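# Scan second server's asset tag, return scanner to stand

## Task

Using the hand-held scanner, read the asset tag on the second server counting down from the top of the rack (five servers sit above a UPS), and read no other tag. Then set the scanner back in its stand, oriented the way it faced originally. The rack is free-standing: it may tilt only a little at most, since a larger tilt fails the job. It must finish in its original place, and hard pushing or pulling on it counts against the result.

## Robot and tools

Robot: two arms, left_arm and right_arm, each ending in a five-finger hand (the left one is the mirror of the right). The bases sit near (-0.035, +0.519, 0) and (+0.024, -0.521, 0) m in the scene frame. Scene frame: origin at table-top height, halfway between the arms; +z up, +x out over the table, left_arm on the +y side. Camera image sides do not match arm names. Cameras: cam_high, cam_left_wrist, cam_right_wrist, each 896x504.

Hand point: a point fixed to the palm, 0.05 m in front of it and 0.15 m from the wrist flange along the fingers. Its +z runs along straight fingers, +y comes out of the palm, +x crosses the palm away from the thumb on the right hand but toward the thumb on the left hand. Straight fingers reach about 0.06-0.07 m past the point. A bracket on the little-finger side of the wrist sticks out and can strike things; with level fingers the wrist may hang below the hand and meet the table first.

Row format (shared by execute_actions and move): one flat list of 28 numbers, each in [-1, 1], covering both arms even if only one moves. Order: left_arm dx, dy, dz, rx, ry, rz, then left_gripper little, ring, middle, index, thumb_bend, thumb_turn, force_limit, speed; then the same 14 for right_arm / right_gripper. dx..rz are an offset, not a pose: counted from that arm's Hand target as it stood when the action or move began, expressed in that Hand target's own axes. Scale: 1.0 = 0.6 m or 180 degrees; rx, ry, rz form one rotation vector. Every row in one action counts from the same start, so rows do not add up, but sending the same offset in a later action moves the arm again. Six zeros means hold at the Hand target. Commanded orientation is clipped to within 32 degrees of the measured one each step.

Hand numbers: fingers +1 straight/open, -1 curled. thumb_bend +1 straight, -1 fully bent. thumb_turn +1 beside the palm, -1 across it facing the fingers. A closed thumb-across grip fits objects about 0.035-0.065 m thick, handles down to about 0.025 m. force_limit maps -1..+1 to roughly 0..10 N at the fingertip (15 N for thumb motors); speed goes from near zero at -1 to full at +0.48 and above. For a soft grip close at speed -0.94 or lower. There is no 'no change' value: to keep a hand as is, resend the eight hand numbers you last sent it (before any were sent, use hand_measured plus hand_force_limit and hand_speed).

execute_actions: actions is a list; each action may hold rows (up to 15, one per 1/30 s step), steps (1-450, default 15; after the last row the arm keeps heading for it), until (ends early when scanner fields match, e.g. {"scanner": {"scanning": 1}}; numbers need a comparison like [">", 0]), and a scanner command. cameras picks images; an empty actions list returns all images. For gentle motion, raise offsets gradually across rows (0.01 per row is about 0.18 m/s).

Scanner commands: {"scanner": {"scan": true}} starts one scan lasting a few seconds; it reads the first code its aim line's centre rests on, then stops. cancel ends a scan; aim lights the aim line without reading; aim_off turns it off; stop ends both. A scan needs the code fully in view, fairly face-on, about a hand length away (large codes up to twice that), and no fast motion. Any read of a wrong tag is a failure, so aim before scanning. Results report last_read, reads (count since start), scanning and aiming.

move: target is one 28-number row or up to 15 rows, each an offset from the Hand targets at the move's start (not from the previous row). speed 0.002-3.6 m/s per path, default 0.25. blend in metres rounds corners in a list. stop_force 3-120 N ends an arm's path on contact; zero (with stop_force) re-zeros first; blocking=false returns early. The result adds a move: line (done, off_target, moving, held, fault) and limits. Moves do not avoid obstacles; keep paths away from an arm's own base.

wait: seconds 0-10. stop: brakes a running move. zoom_image: camera and region [x0, y0, x1, y1] in pixels, at most 504 by 504, on the latest image. show_instructions: shows reference images. zero_wrist_force: arm (left_arm or right_arm). finished_scene: ends the scene (scene 1).

Results give each hand point's end_effector_position (m), end_effector_quat_wxyz, velocities, Hand target, joint data, wrist force/torque in the end effector's axes, and hand_measured, hand_stopped_by (moving, target, force, stalled, fault), hand_load_n (positive when pushed open; near zero after losing a grip).

Avoid: dropping the scanner or anything off the table; shoving or yanking the rack, which can tip or shift it; hitting fixed objects fast. An outside force near 150 N or a joint over its torque limit freezes that arm for 10 s. The two hands must not collide or squeeze each other. Long stretched holds heat motors and can brake an arm.

Each tool is called as name(argument=value, ...) on one line, values as JSON.

Reference images:

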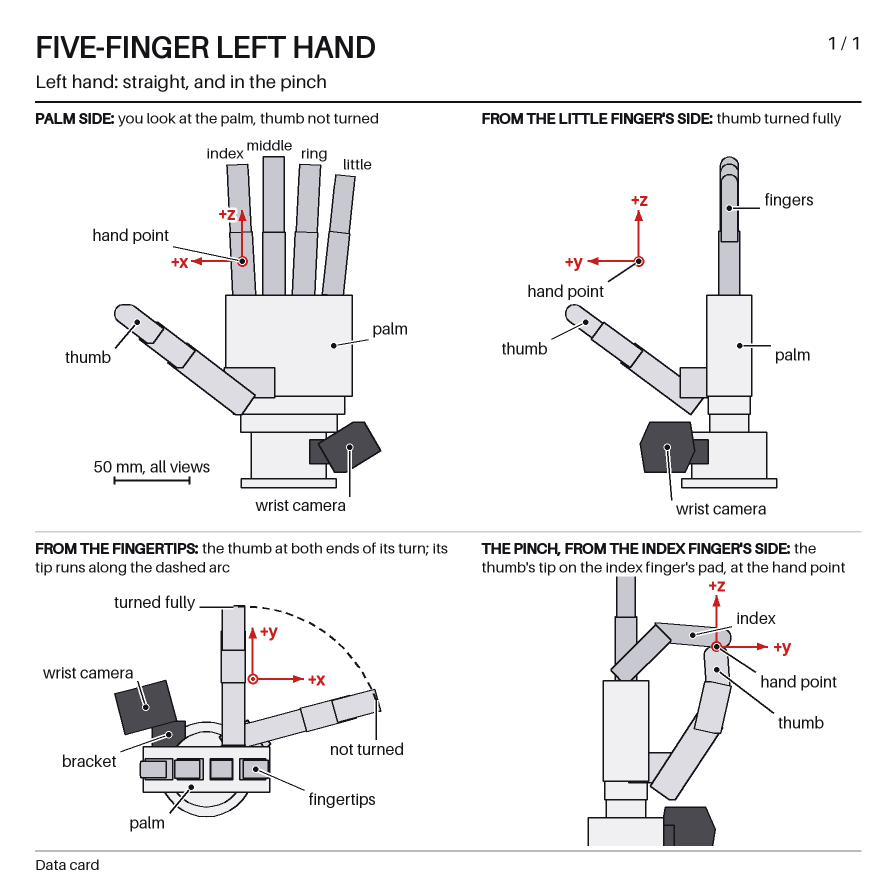

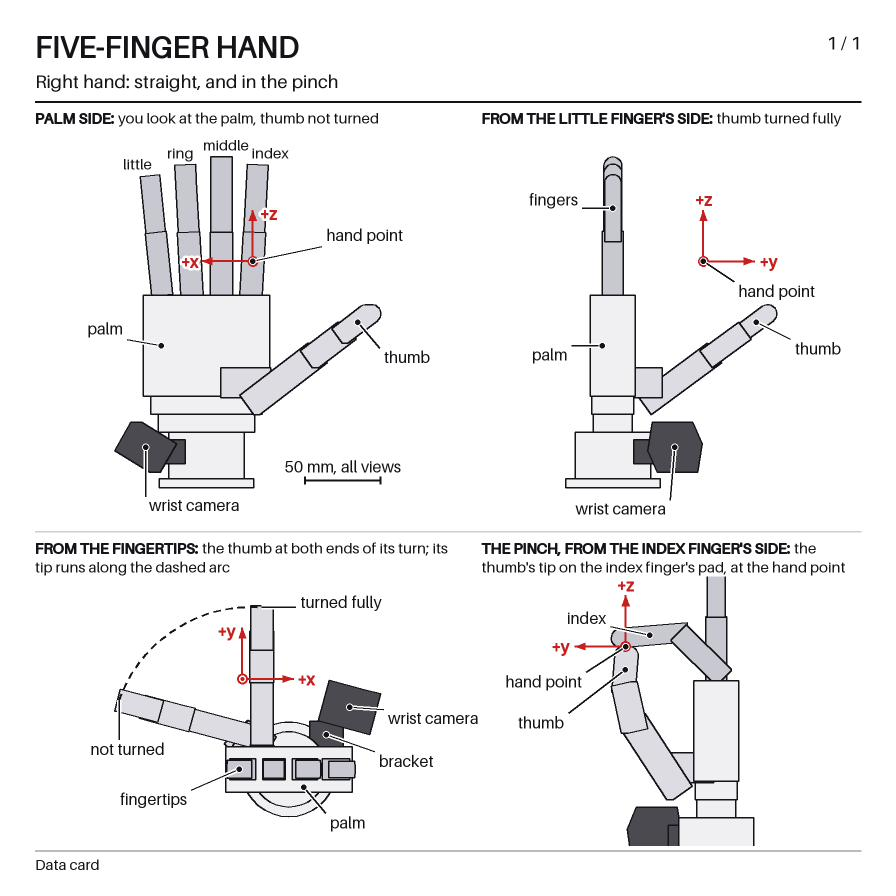

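## Session

execute_actions(actions=[])

Scene clock: 0.00 s.
left_arm: end_effector_position=(+0.3400, +0.2154, +0.1317) hand_measured=(+1.000, +1.000, +1.000, +1.000, +1.000, +1.000) hand_load_n=(+0.0, +0.0, +0.0, +0.0, +0.0, +0.0) hand_stopped_by=(target, target, target, target, target, target) hand_force_limit=0.00 hand_speed=-0.80 end_effector_quat_wxyz=(-0.213, +0.766, -0.596, -0.114) | right_arm: end_effector_position=(+0.0565, -0.0559, +0.1742) hand_measured=(+1.000, +1.000, +1.000, +1.000, +1.000, +1.000) hand_load_n=(+0.0, +0.0, +0.0, +0.0, +0.0, +0.0) hand_stopped_by=(target, target, target, target, target, target) hand_force_limit=0.00 hand_speed=-0.80 end_effector_quat_wxyz=(-0.083, +0.516, +0.778, +0.349)
Joint positions: left_arm=[2.613 -2.255 -1.23 1.737 -2.028 2.34] | right_arm=[1.389 -1.513 1.971 0.392 1.713 0.979]
Joint velocities: within noise
Joint torques (N m): no reading
Motor temperatures (°C): left_arm=[35 34 28 40 43 40] | right_arm=[34 33 34 39 37 38]
Wrist force (N): no reading
Wrist torque (N m): no reading
Wrist force, peak (N): no reading
Hand target: left_arm +0.3400, +0.2154, +0.1317; -0.213, +0.766, -0.596, -0.114 | right_arm +0.0565, -0.0559, +0.1742; -0.083, +0.516, +0.778, +0.349
scanner: last_read=0 reads=0 scanning=0 aiming=0

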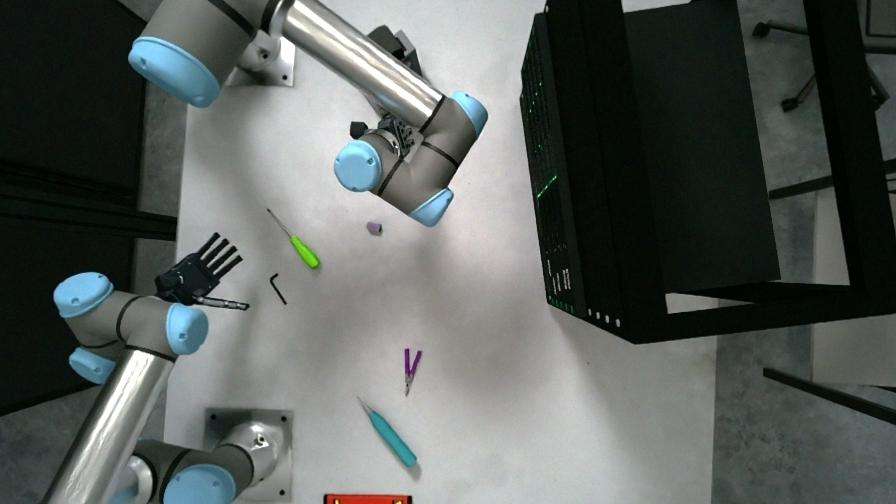

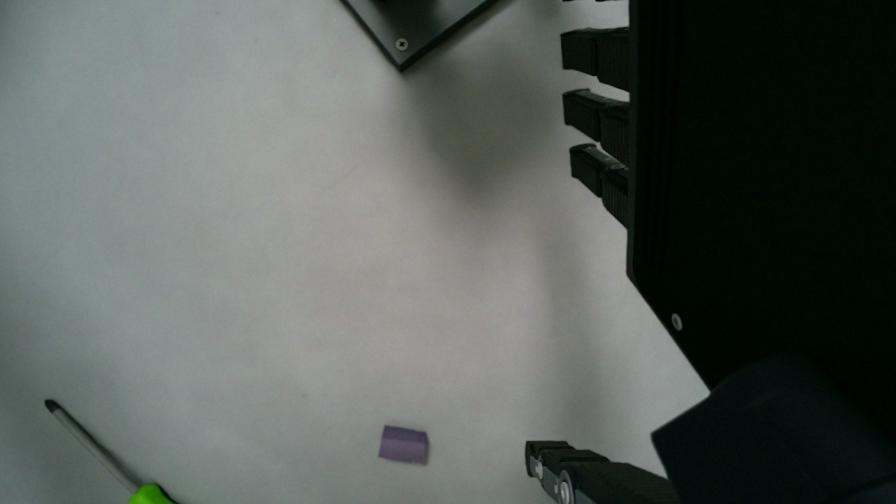

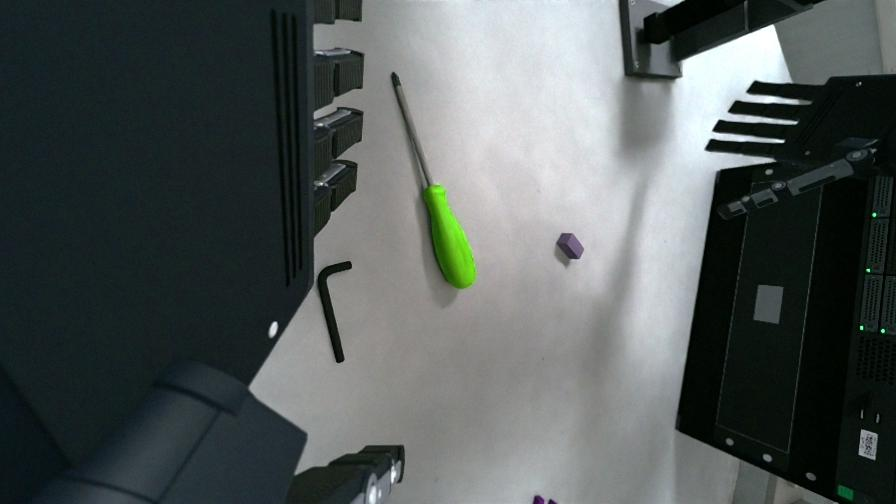

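zoom_image(camera="cam_high", region=[300, 0, 520, 240])

zoom_image(camera="cam_high", region=[500, 0, 896, 350])

zoom_image(camera="cam_right_wrist", region=[600, 0, 896, 504])

zoom_image(camera="cam_left_wrist", region=[300, 0, 700, 250])

Scaled by 2.100 from the camera's 896x504 image, which has a finer 1280x720 frame.

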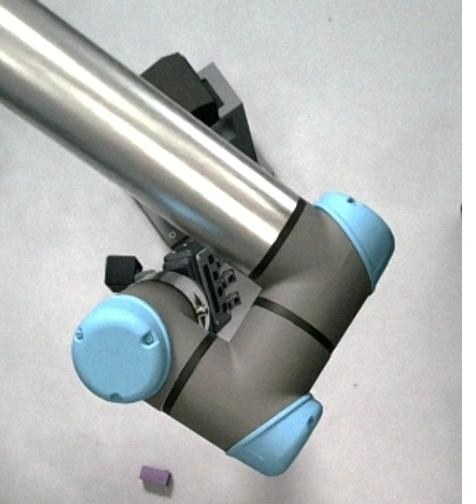

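Scaled by 1.273 from the camera's 896x504 image, which has a finer 1280x720 frame.

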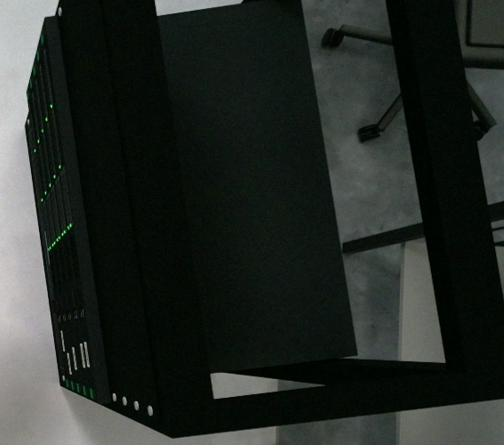

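Scaled by 1.000.

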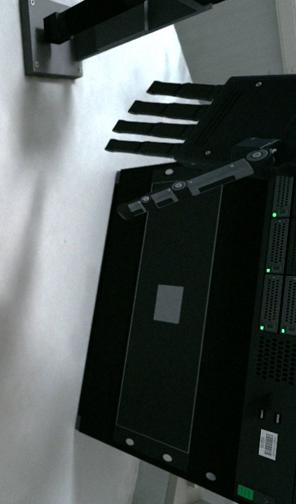

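Scaled by 1.260 from the camera's 896x504 image, which has a finer 1280x720 frame.

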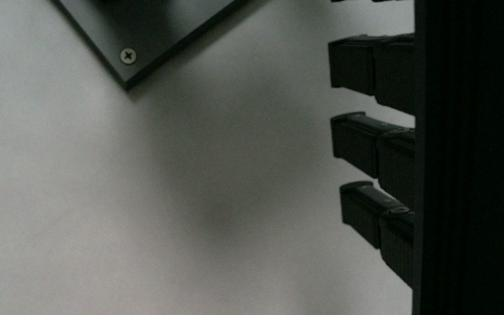

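move(target=[-0.173, 0.193, -0.24, 0, 0, 0, 1, 1, 1, 1, 1, 1, 0, -0.8, -0.198, 0.41, -0.161, -0.447, 0.0865, 0.361, 1, 1, 1, 1, 1, 1, 0, -0.8], speed=0.3, cameras=["all"])

Scene clock: 24.00 s.
left_arm: end_effector_position=(+0.1900, +0.2154, +0.2813) hand_measured=(+1.000, +1.000, +1.000, +1.000, +1.000, +1.000) hand_load_n=(+0.0, +0.0, +0.0, +0.0, +0.0, +0.0) hand_stopped_by=(target, target, target, target, target, target) hand_force_limit=0.00 hand_speed=-0.80 end_effector_quat_wxyz=(-0.213, +0.766, -0.596, -0.114) | right_arm: end_effector_position=(+0.2999, -0.1496, +0.3004) hand_measured=(+1.000, +1.000, +1.000, +1.000, +1.000, +1.000) hand_load_n=(+0.0, +0.0, +0.0, +0.0, +0.0, +0.0) hand_stopped_by=(target, target, target, target, target, target) hand_force_limit=0.00 hand_speed=-0.80 end_effector_quat_wxyz=(+0.000, +0.707, +0.001, +0.707)
Joint positions: left_arm=[2.44 -1.925 -1.369 1.467 -1.991 2.153] | right_arm=[1.153 -1.453 1.855 -0.4 2.766 1.572]
Joint torques (N m): left_arm=[-7.58 41.4 21.48 -5.89 0.83 -2.19] | right_arm=[-10.04 -13.62 -36.97 -2.04 2.53 1.64]
Wrist force (N): left_arm=[0.0 -0.1 -0.2] | right_arm=[-1.5 -0.4 -1.8]
Wrist torque (N m): left_arm=[-0.01 0.01 0.20] | right_arm=[0.00 0.16 -0.10]
Wrist force, peak (N): left_arm=[-0.3 0.4 -0.3] | right_arm=[-1.7 -0.6 -1.8]
Hand target: left_arm +0.1899, +0.2154, +0.2814; -0.213, +0.766, -0.596, -0.114 | right_arm +0.3000, -0.1496, +0.3004; +0.000, +0.707, +0.001, +0.707
Off the commanded pose: left_arm 0.000 m, 0 deg | right_arm 0.000 m, 0 deg.
scanner: last_read=0 reads=0 scanning=0 aiming=0
move: done

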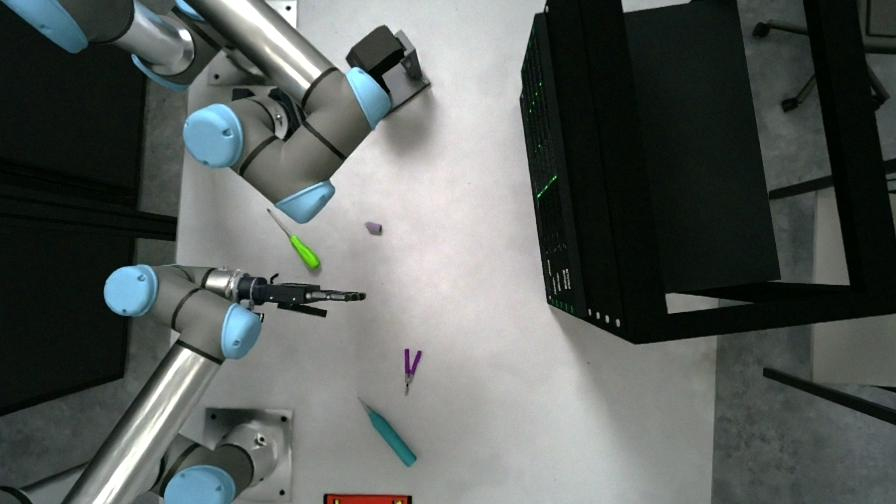

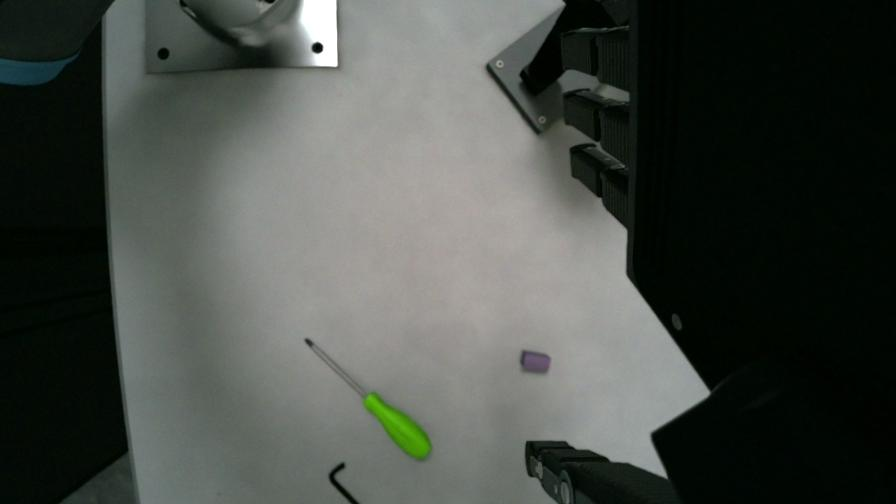

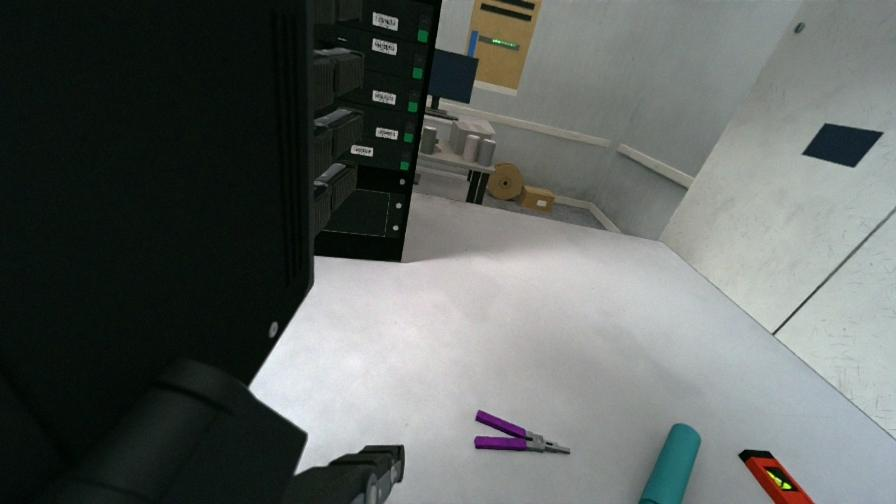

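zoom_image(camera="cam_high", region=[320, 0, 460, 130])

zoom_image(camera="cam_right_wrist", region=[300, 0, 500, 280])

zoom_image(camera="cam_left_wrist", region=[450, 0, 650, 150])

Scaled by 3.600 from the camera's 896x504 image, which has a finer 1280x720 frame.

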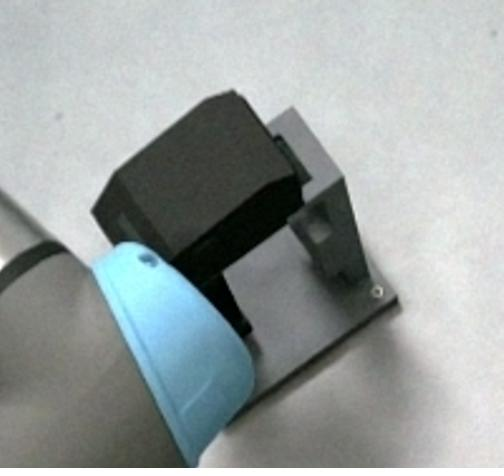

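Scaled by 1.800 from the camera's 896x504 image, which has a finer 1280x720 frame.

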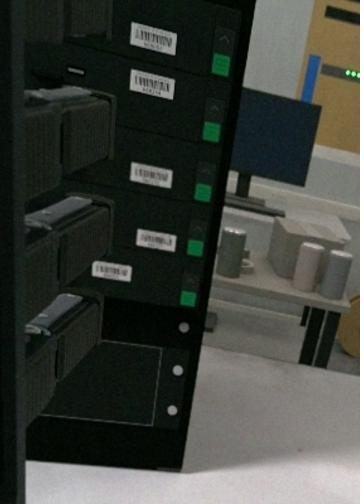

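Scaled by 2.520 from the camera's 896x504 image, which has a finer 1280x720 frame.

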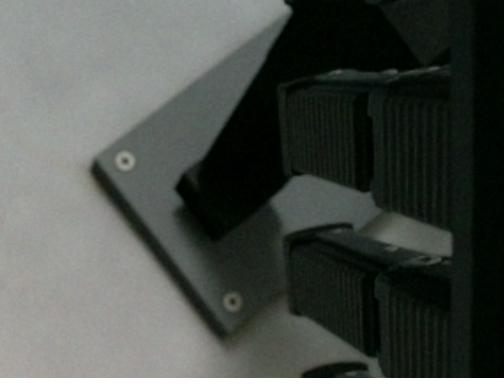

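move(target=[-0.0815, 0.0465, -0.006, 0.3455, 0.315, -0.625, 1, 1, 1, 1, 1, 1, 0, -0.8, 0.333, -0.083, 0.167, 0, 0, 0, 1, 1, 1, 1, 1, 1, 0, -0.8], speed=0.4, cameras=["all"])

Scene clock: 55.77 s.
left_arm: end_effector_position=(+0.1622, +0.2383, +0.2937) hand_measured=(+1.000, +1.000, +1.000, +1.000, +1.000, +1.000) hand_load_n=(+0.0, +0.0, +0.0, +0.0, +0.0, -0.5) hand_stopped_by=(target, target, target, target, target, target) hand_force_limit=0.00 hand_speed=-0.80 end_effector_quat_wxyz=(-0.272, +0.839, -0.084, +0.464) | right_arm: end_effector_position=(+0.3752, -0.1120, +0.4500) hand_measured=(+1.000, +1.000, +1.000, +1.000, +1.000, +1.000) hand_load_n=(+0.0, +0.0, +0.0, +0.0, +0.0, +0.0) hand_stopped_by=(target, target, target, target, target, target) hand_force_limit=0.00 hand_speed=-0.80 end_effector_quat_wxyz=(+0.000, +0.707, +0.001, +0.707)
Joint positions: left_arm=[1.888 -1.672 -1.995 1.894 -2.697 0.408] | right_arm=[1.033 -1.409 1.413 -0.002 2.646 1.571]
Joint torques (N m): left_arm=[7.36 28.83 23.59 -0.35 -0.1 2.36] | right_arm=[-11.36 -17.34 -38.7 0.95 -2.15 1.46]
Wrist force (N): left_arm=[3.2 -2.5 0.7] | right_arm=[-1.3 0.0 -1.7]
Wrist torque (N m): left_arm=[-0.47 -0.19 0.51] | right_arm=[0.10 0.10 -0.10]
Wrist force, peak (N): left_arm=[3.8 -2.1 0.6] | right_arm=[-2.1 -0.4 -2.0]
Hand target: left_arm +0.1622, +0.2383, +0.2937; -0.272, +0.839, -0.085, +0.464 (not the last commanded pose) | right_arm +0.3752, -0.1120, +0.4500; +0.000, +0.707, +0.001, +0.707 (not the last commanded pose)
Off the commanded pose: left_arm 0.018 m, 49 deg | right_arm 0.057 m, 0 deg.
scanner: last_read=0 reads=0 scanning=0 aiming=0
move: held (left_arm; a check stopped the path), off_target (right_arm; braked when a check withheld steps of left_arm); limits=held
pose unreachable (left arm): on one or more control steps of this call, first in action 0 (counted from 0), this arm could not follow its commanded pose, so it was not sent that pose on those steps. It may still have moved: this result reports where it is.
cause: moving toward the commanded pose would bring two parts of the arm too close to each other (joints 4 (wrist 1) to 6 (wrist 3) lie between them).

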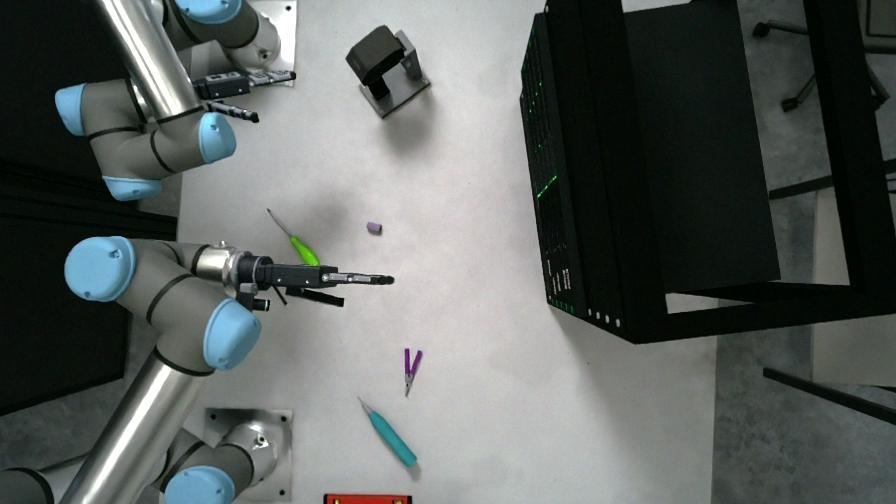

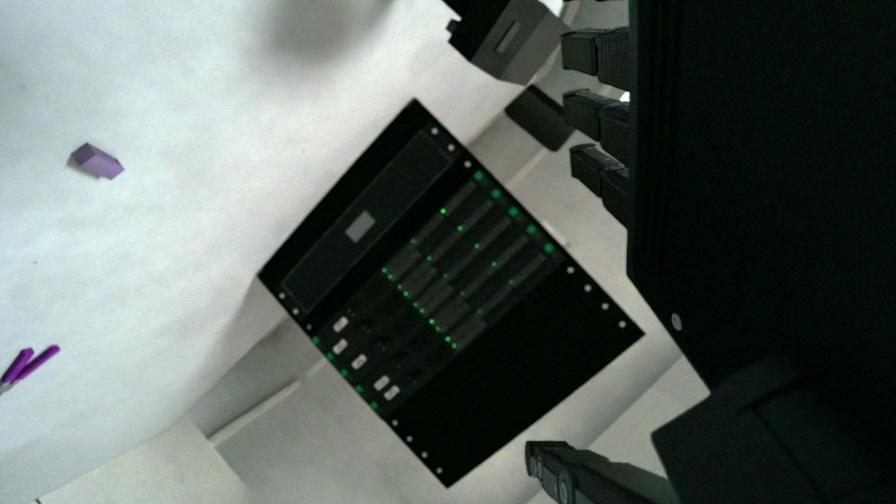

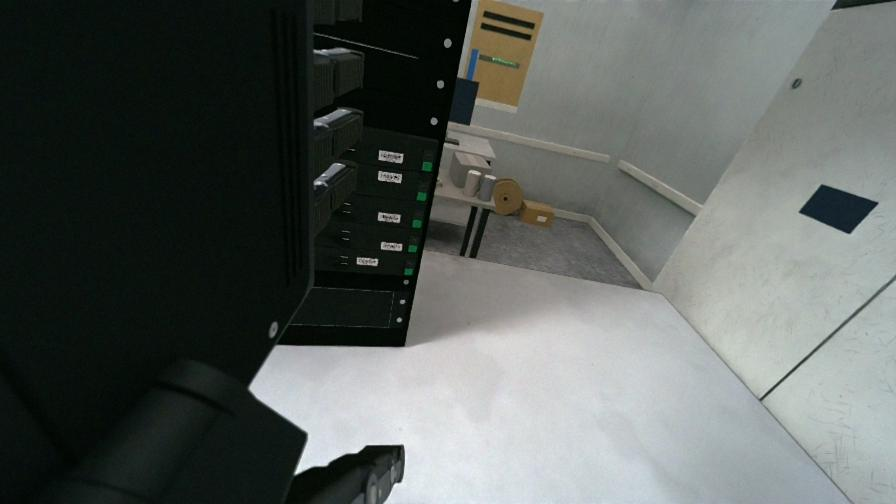

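zoom_image(camera="cam_right_wrist", region=[300, 110, 480, 350])

zoom_image(camera="cam_left_wrist", region=[250, 80, 660, 500])

zoom_image(camera="cam_left_wrist", region=[420, 0, 640, 160])

zoom_image(camera="cam_high", region=[320, 0, 460, 130])

Scaled by 2.100 from the camera's 896x504 image, which has a finer 1280x720 frame.

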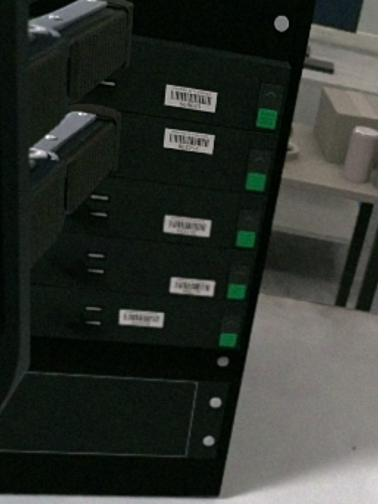

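Scaled by 1.200 from the camera's 896x504 image, which has a finer 1280x720 frame.

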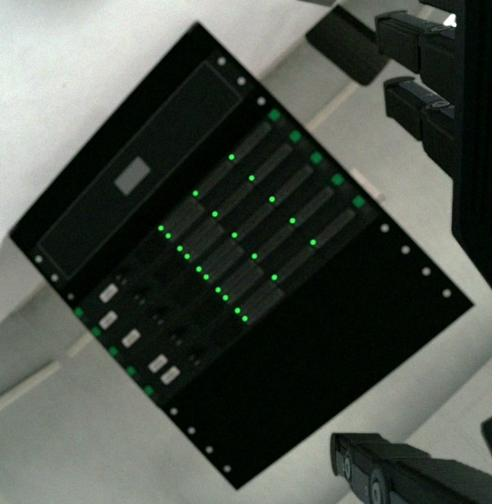

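Scaled by 2.291 from the camera's 896x504 image, which has a finer 1280x720 frame.

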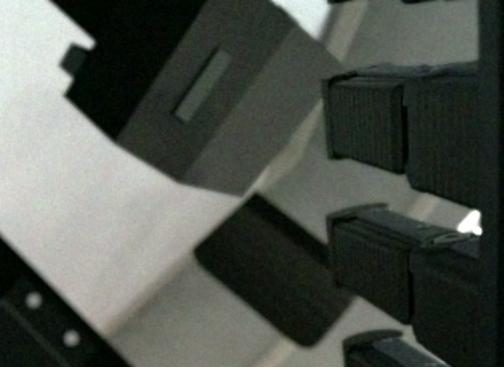

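Scaled by 3.600 from the camera's 896x504 image, which has a finer 1280x720 frame.

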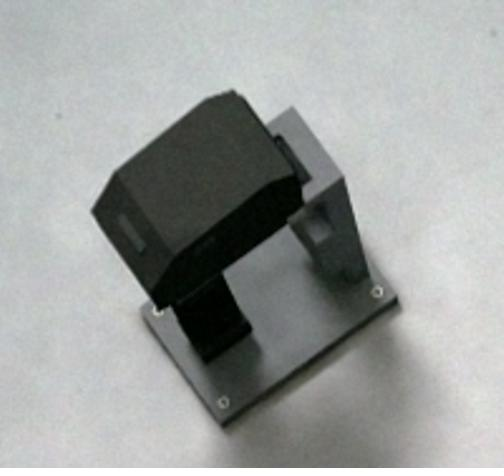

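move(target=[0, 0, 0, 0, 0, 0, 1, 1, 1, 1, 1, 1, 0, -0.8, -0.25, -0.387, 0.125, 0.5826, -0.0792, -0.1052, 1, 1, 1, 1, 1, 1, 0, -0.8], speed=0.4, cameras=["all"])

Scene clock: 90.03 s.
left_arm: end_effector_position=(+0.1622, +0.2383, +0.2937) hand_measured=(+1.000, +1.000, +1.000, +1.000, +1.000, +1.000) hand_load_n=(+0.0, +0.0, +0.0, +0.0, +0.0, +0.0) hand_stopped_by=(target, target, target, target, target, target) hand_force_limit=0.00 hand_speed=-0.80 end_effector_quat_wxyz=(-0.272, +0.839, -0.085, +0.464) | right_arm: end_effector_position=(+0.4498, +0.1201, +0.2997) hand_measured=(+1.000, +1.000, +1.000, +1.000, +1.000, +1.000) hand_load_n=(+0.0, +0.0, +0.0, +0.0, +0.0, +0.0) hand_stopped_by=(target, target, target, target, target, target) hand_force_limit=0.00 hand_speed=-0.80 end_effector_quat_wxyz=(-0.456, +0.494, +0.657, +0.342)
Joint positions: left_arm=[1.888 -1.672 -1.995 1.895 -2.697 0.408] | right_arm=[0.49 -0.881 0.93 0.938 0.434 0.632]
Joint torques (N m): left_arm=[6.72 29.12 22.02 0.03 -0.09 2.21] | right_arm=[-12.33 -34.44 -32.81 3.05 -3.49 -1.56]
Wrist force (N): left_arm=[3.4 -2.4 0.8] | right_arm=[-1.6 -0.1 -0.8]
Wrist torque (N m): left_arm=[-0.46 -0.22 0.53] | right_arm=[0.02 0.22 0.02]
Wrist force, peak (N): left_arm=[3.6 -2.6 1.0] | right_arm=[-2.0 -0.3 -2.0]
Hand target: left_arm +0.1622, +0.2383, +0.2937; -0.272, +0.839, -0.085, +0.464 | right_arm +0.4498, +0.1201, +0.2997; -0.456, +0.494, +0.657, +0.342
Off the commanded pose: left_arm 0.000 m, 0 deg | right_arm 0.000 m, 0 deg.
scanner: last_read=0 reads=0 scanning=0 aiming=0
move: done

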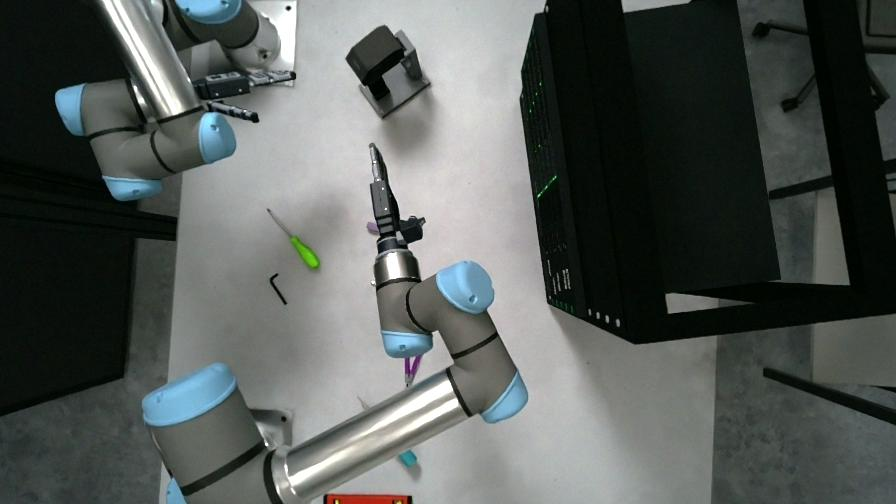

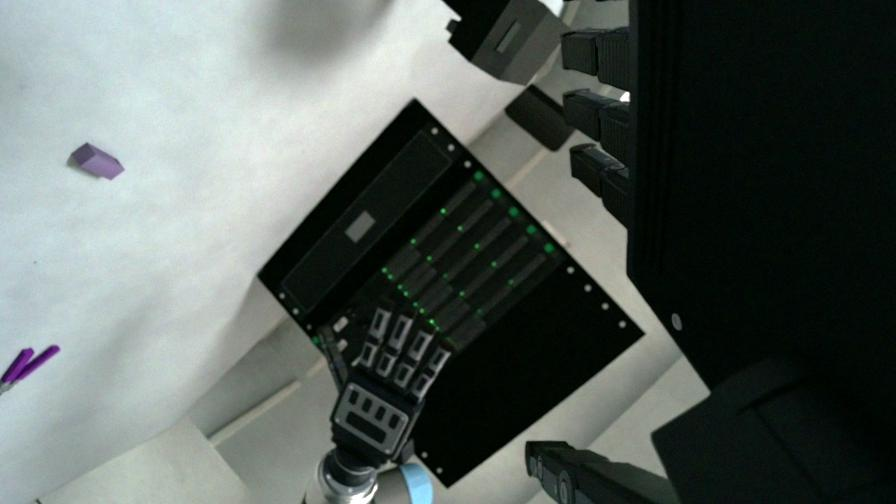

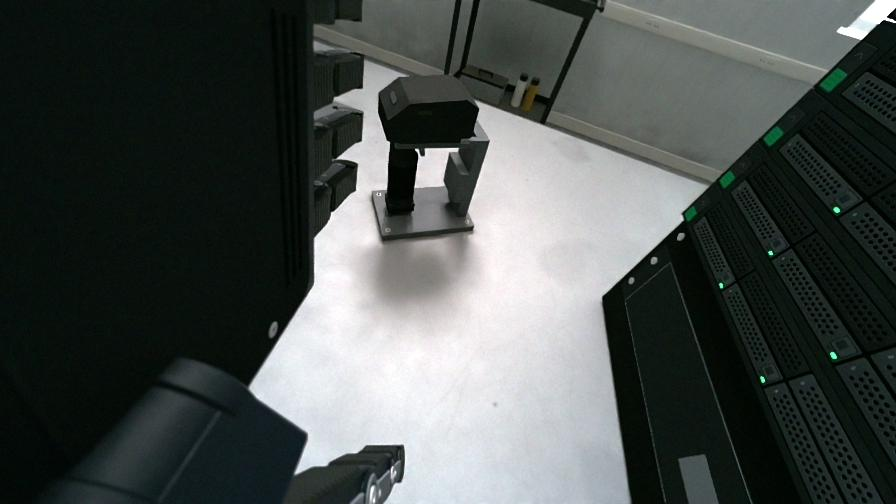

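zoom_image(camera="cam_right_wrist", region=[350, 50, 520, 260])

zoom_image(camera="cam_high", region=[320, 0, 460, 130])

Scaled by 2.400 from the camera's 896x504 image, which has a finer 1280x720 frame.

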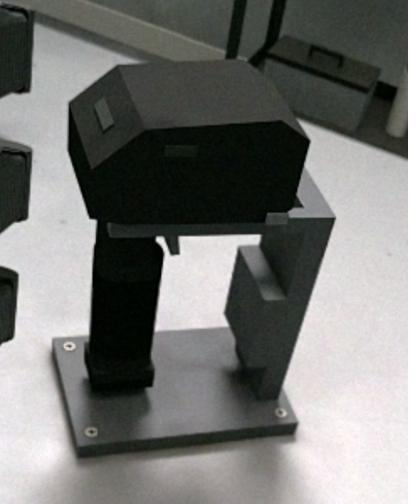

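Scaled by 3.600 from the camera's 896x504 image, which has a finer 1280x720 frame.

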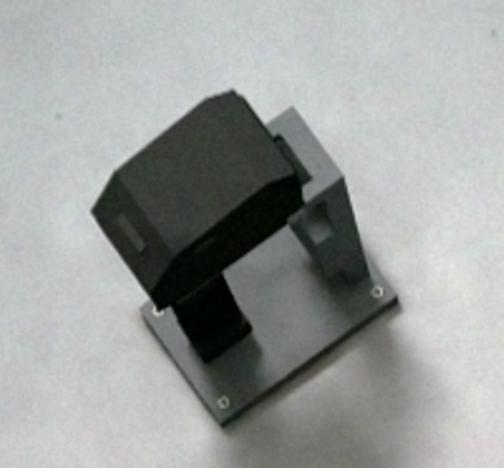

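move(target=[[0.1295, -0.0943, -0.0745, 0, 0, 0, 1, 1, 1, 1, 1, 1, 0, -0.8, 0, 0, 0, 0, 0, 0, 1, 1, 1, 1, 1, 1, 0, -0.8], [0.1417, -0.2853, 0.188, 0.1344, -0.0979, -0.0774, 1, 1, 1, 1, 1, 1, 0, -0.8, 0, 0, 0, 0, 0, 0, 1, 1, 1, 1, 1, 1, 0, -0.8], [0.0317, -0.5527, 0.3353, 0.2688, -0.1958, -0.1547, 1, 1, 1, 1, 1, 1, 0, -0.8, -0.0355, -0.149, 0.238, -0.0185, -0.236, -0.38, 1, 1, 1, 1, 1, 1, 0, -0.8], [-0.1718, -0.8173, 0.3172, 0.4072, -0.2967, -0.2344, 1, 1, 1, 1, 1, 1, 0, -0.8, -0.071, -0.298, 0.4757, -0.037, -0.472, -0.76, 1, 1, 1, 1, 1, 1, 0, -0.8]], speed=0.4, blend=0.04, cameras=["all"])

Scene clock: 168.07 s.
left_arm: end_effector_position=(+0.1622, +0.2382, +0.3019) hand_measured=(+1.000, +1.000, +1.000, +1.000, +1.000, +1.000) hand_load_n=(+0.0, +0.0, +0.0, +0.0, +0.0, +0.0) hand_stopped_by=(target, target, target, target, target, target) hand_force_limit=0.00 hand_speed=-0.80 end_effector_quat_wxyz=(-0.271, +0.839, -0.084, +0.465) | right_arm: end_effector_position=(+0.4498, +0.1201, +0.2997) hand_measured=(+1.000, +1.000, +1.000, +1.000, +1.000, +1.000) hand_load_n=(+0.0, +0.0, +0.0, +0.0, +0.0, +0.0) hand_stopped_by=(target, target, target, target, target, target) hand_force_limit=0.00 hand_speed=-0.80 end_effector_quat_wxyz=(-0.456, +0.494, +0.657, +0.342)
Joint positions: left_arm=[1.889 -1.661 -1.983 1.874 -2.698 0.409] | right_arm=[0.49 -0.881 0.929 0.938 0.434 0.631]
Joint torques (N m): left_arm=[-7.59 10.32 9.45 -0.21 0.07 -0.57] | right_arm=[-13.07 -34.7 -35.65 3.38 -3.17 -1.55]
Wrist force (N): left_arm=[3.3 -2.4 0.7] | right_arm=[-1.5 0.2 -0.5]
Wrist torque (N m): left_arm=[-0.46 -0.21 0.71] | right_arm=[0.04 0.20 0.04]
Wrist force, peak (N): left_arm=[7.6 -5.8 -1.6] | right_arm=[-2.0 0.4 -1.1]
Hand target: left_arm +0.1622, +0.2382, +0.3018; -0.271, +0.839, -0.084, +0.465 (not the last commanded pose) | right_arm +0.4498, +0.1201, +0.2997; -0.456, +0.494, +0.657, +0.342 (not the last commanded pose)
Off the commanded pose: left_arm 0.535 m, 100 deg | right_arm 0.339 m, 161 deg.
scanner: last_read=0 reads=0 scanning=0 aiming=0
move: held (left_arm; a check stopped the path), off_target (right_arm; braked when a check withheld steps of left_arm); path passed 0 of 4 targets; limits=held
pose unreachable (left arm): on one or more control steps of this call, first in action 0 (counted from 0), this arm could not follow its commanded pose, so it was not sent that pose on those steps. It may still have moved: this result reports where it is.
cause: moving toward the commanded pose would bring two parts of the arm too close to each other (joints 4 (wrist 1) to 6 (wrist 3) lie between them).

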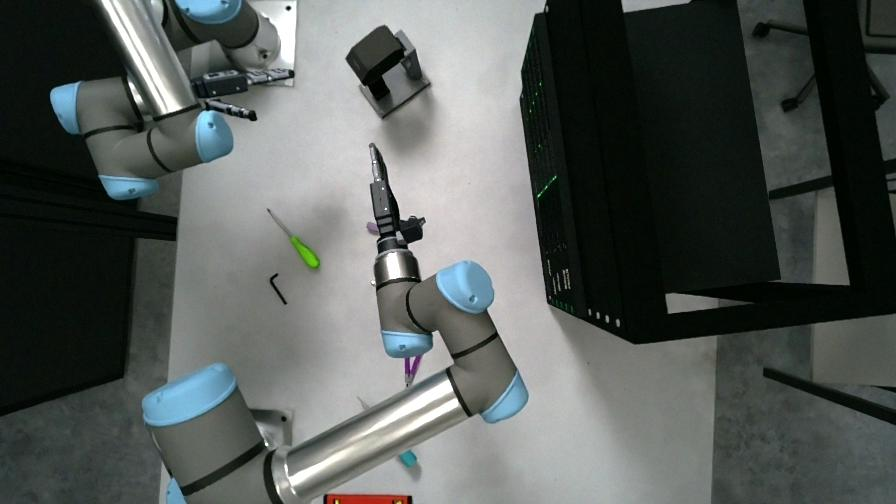

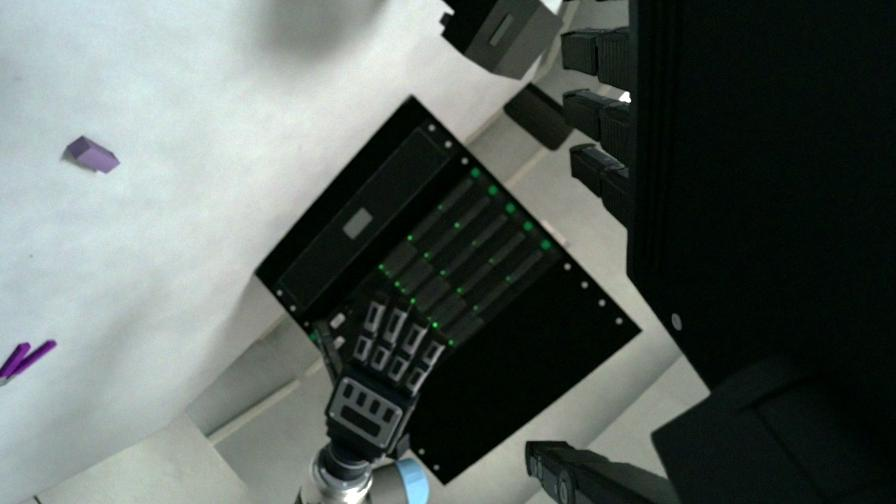

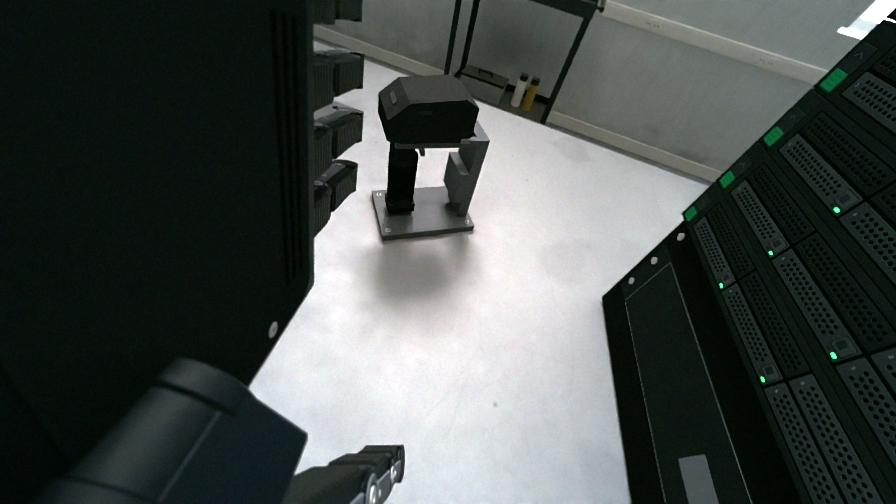

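move(target=[0.122, -0.089, -0.07, -0.0867, -0.2052, 0, 1, 1, 1, 1, 1, 1, 0, -0.8, 0, 0, 0, 0, 0, 0, 1, 1, 1, 1, 1, 1, 0, -0.8], speed=0.4, cameras=[])

Scene clock: 175.40 s.
left_arm: end_effector_position=(+0.1622, +0.2384, +0.4017) hand_measured=(+1.000, +1.000, +1.000, +1.000, +1.000, +1.000) hand_load_n=(+0.0, +0.0, +0.0, +0.0, +0.0, +0.0) hand_stopped_by=(target, target, target, target, target, target) hand_force_limit=0.00 hand_speed=-0.80 end_effector_quat_wxyz=(-0.170, +0.971, -0.056, +0.160) | right_arm: end_effector_position=(+0.4498, +0.1201, +0.2997) hand_measured=(+1.000, +1.000, +1.000, +1.000, +1.000, +1.000) hand_load_n=(+0.0, +0.0, +0.0, +0.0, +0.0, +0.0) hand_stopped_by=(target, target, target, target, target, target) hand_force_limit=0.00 hand_speed=-0.80 end_effector_quat_wxyz=(-0.456, +0.494, +0.657, +0.342)
Joint positions: left_arm=[2.29 -1.549 -1.47 1.437 -2.042 0.848] | right_arm=[0.49 -0.881 0.929 0.938 0.434 0.631]
Joint torques (N m): left_arm=[7.35 6.57 25.19 -5.75 0.74 2.25] | right_arm=[-12.18 -33.84 -35.87 3.22 -3.58 -1.46]
Wrist force (N): left_arm=[2.2 -0.7 0.2] | right_arm=[-1.7 0.2 -0.6]
Wrist torque (N m): left_arm=[-0.10 -0.19 0.31] | right_arm=[0.04 0.22 0.03]
Wrist force, peak (N): left_arm=[3.7 -2.6 0.9] | right_arm=[-2.0 0.1 -1.0]
Hand target: left_arm +0.1622, +0.2384, +0.4017; -0.170, +0.971, -0.056, +0.160 | right_arm +0.4498, +0.1201, +0.2997; -0.456, +0.494, +0.657, +0.342
Off the commanded pose: left_arm 0.000 m, 0 deg | right_arm 0.000 m, 0 deg.
scanner: last_read=0 reads=0 scanning=0 aiming=0
move: done
No camera images: "cameras" was empty.

move(target=[[0.1488, -0.2492, 0.146, 0.0535, -0.0638, -0.1635, 1, 1, 1, 1, 1, 1, 0, -0.8, 0, 0, 0, 0, 0, 0, 1, 1, 1, 1, 1, 1, 0, -0.8], [0.125, -0.5537, 0.2568, 0.1071, -0.1276, -0.3271, 1, 1, 1, 1, 1, 1, 0, -0.8, -0.0355, -0.149, 0.238, -0.0185, -0.236, -0.38, 1, 1, 1, 1, 1, 1, 0, -0.8], [-0.198, -0.9, 0.286, 0.1866, -0.2223, -0.5699, 1, 1, 1, 1, 1, 1, 0, -0.8, -0.071, -0.298, 0.4757, -0.037, -0.472, -0.76, 1, 1, 1, 1, 1, 1, 0, -0.8]], speed=0.4, blend=0.04, cameras=["cam_high", "cam_right_wrist"])

Scene clock: 190.13 s.
left_arm: end_effector_position=(+0.1358, +0.8167, +0.4016) hand_measured=(+1.000, +1.000, +1.000, +1.000, +1.000, +1.000) hand_load_n=(+0.0, +0.0, +0.0, +0.0, +0.0, +0.0) hand_stopped_by=(target, target, target, target, target, target) hand_force_limit=0.00 hand_speed=-0.80 end_effector_quat_wxyz=(-0.226, +0.568, +0.789, -0.058) | right_arm: end_effector_position=(+0.2075, +0.3125, +0.1600) hand_measured=(+1.000, +1.000, +1.000, +1.000, +1.000, +1.000) hand_load_n=(+0.0, +0.0, +0.0, +0.0, +0.0, +0.0) hand_stopped_by=(target, target, target, target, target, target) hand_force_limit=0.00 hand_speed=-0.80 end_effector_quat_wxyz=(+0.573, -0.273, +0.744, +0.208)
Joint positions: left_arm=[4.295 -1.551 -1.469 1.435 -2.041 0.844] | right_arm=[1.263 -0.805 1.28 -0.163 2.155 -1.399]
Joint torques (N m): left_arm=[7.88 7.3 26.59 -5.65 0.91 -2.32] | right_arm=[2 -61.43 -5.39 -2.15 -1.86 -1.26]
Wrist force (N): left_arm=[2.0 -0.6 0.2] | right_arm=[0.8 0.5 -0.9]
Wrist torque (N m): left_arm=[-0.06 -0.16 0.46] | right_arm=[0.02 0.05 0.18]
Wrist force, peak (N): left_arm=[3.0 -0.8 0.0] | right_arm=[-1.9 0.0 -1.1]
Hand target: left_arm +0.1358, +0.8167, +0.4016; -0.226, +0.568, +0.790, -0.058 | right_arm +0.2076, +0.3125, +0.1600; +0.573, -0.273, +0.744, +0.208
Off the commanded pose: left_arm 0.000 m, 0 deg | right_arm 0.000 m, 0 deg.
scanner: last_read=0 reads=0 scanning=0 aiming=0
move: done
Images, in order (width x height): cam_high 896x504, cam_right_wrist 896x504.

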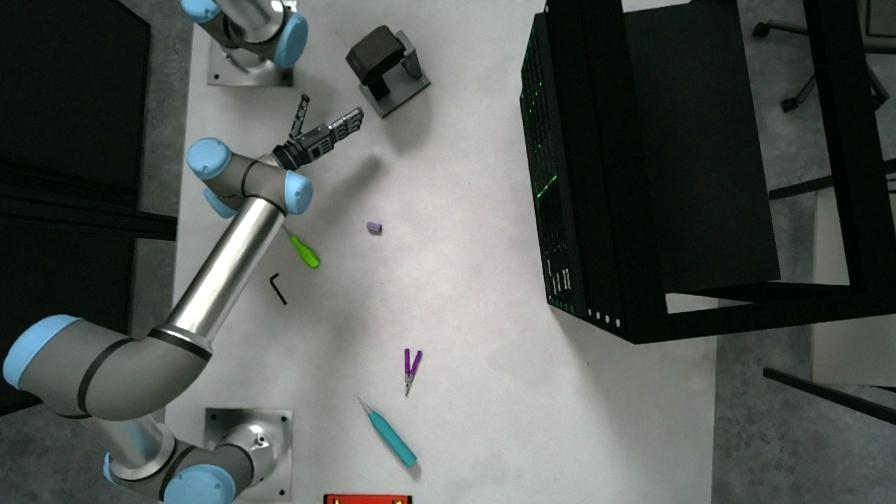

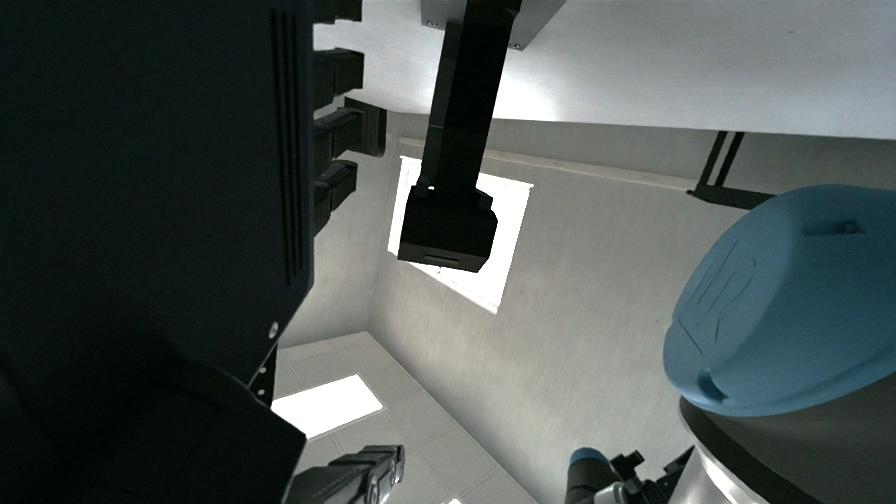

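zoom_image(camera="cam_right_wrist", region=[360, 0, 620, 290])

zoom_image(camera="cam_high", region=[240, 0, 460, 200])

Scaled by 1.738 from the camera's 896x504 image, which has a finer 1280x720 frame.

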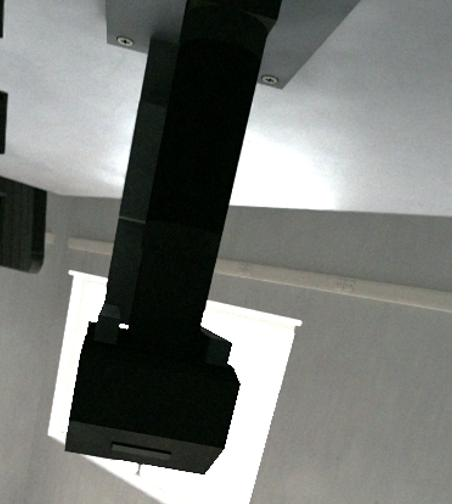

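Scaled by 2.291 from the camera's 896x504 image, which has a finer 1280x720 frame.

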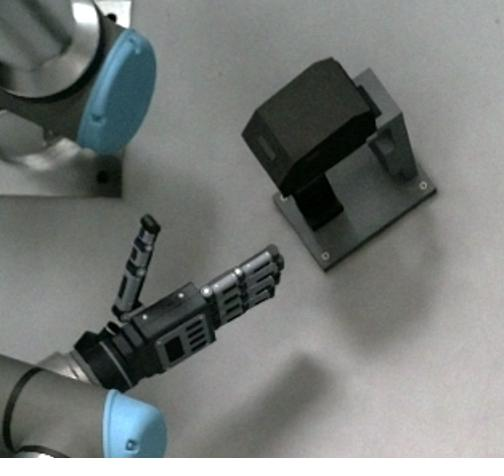

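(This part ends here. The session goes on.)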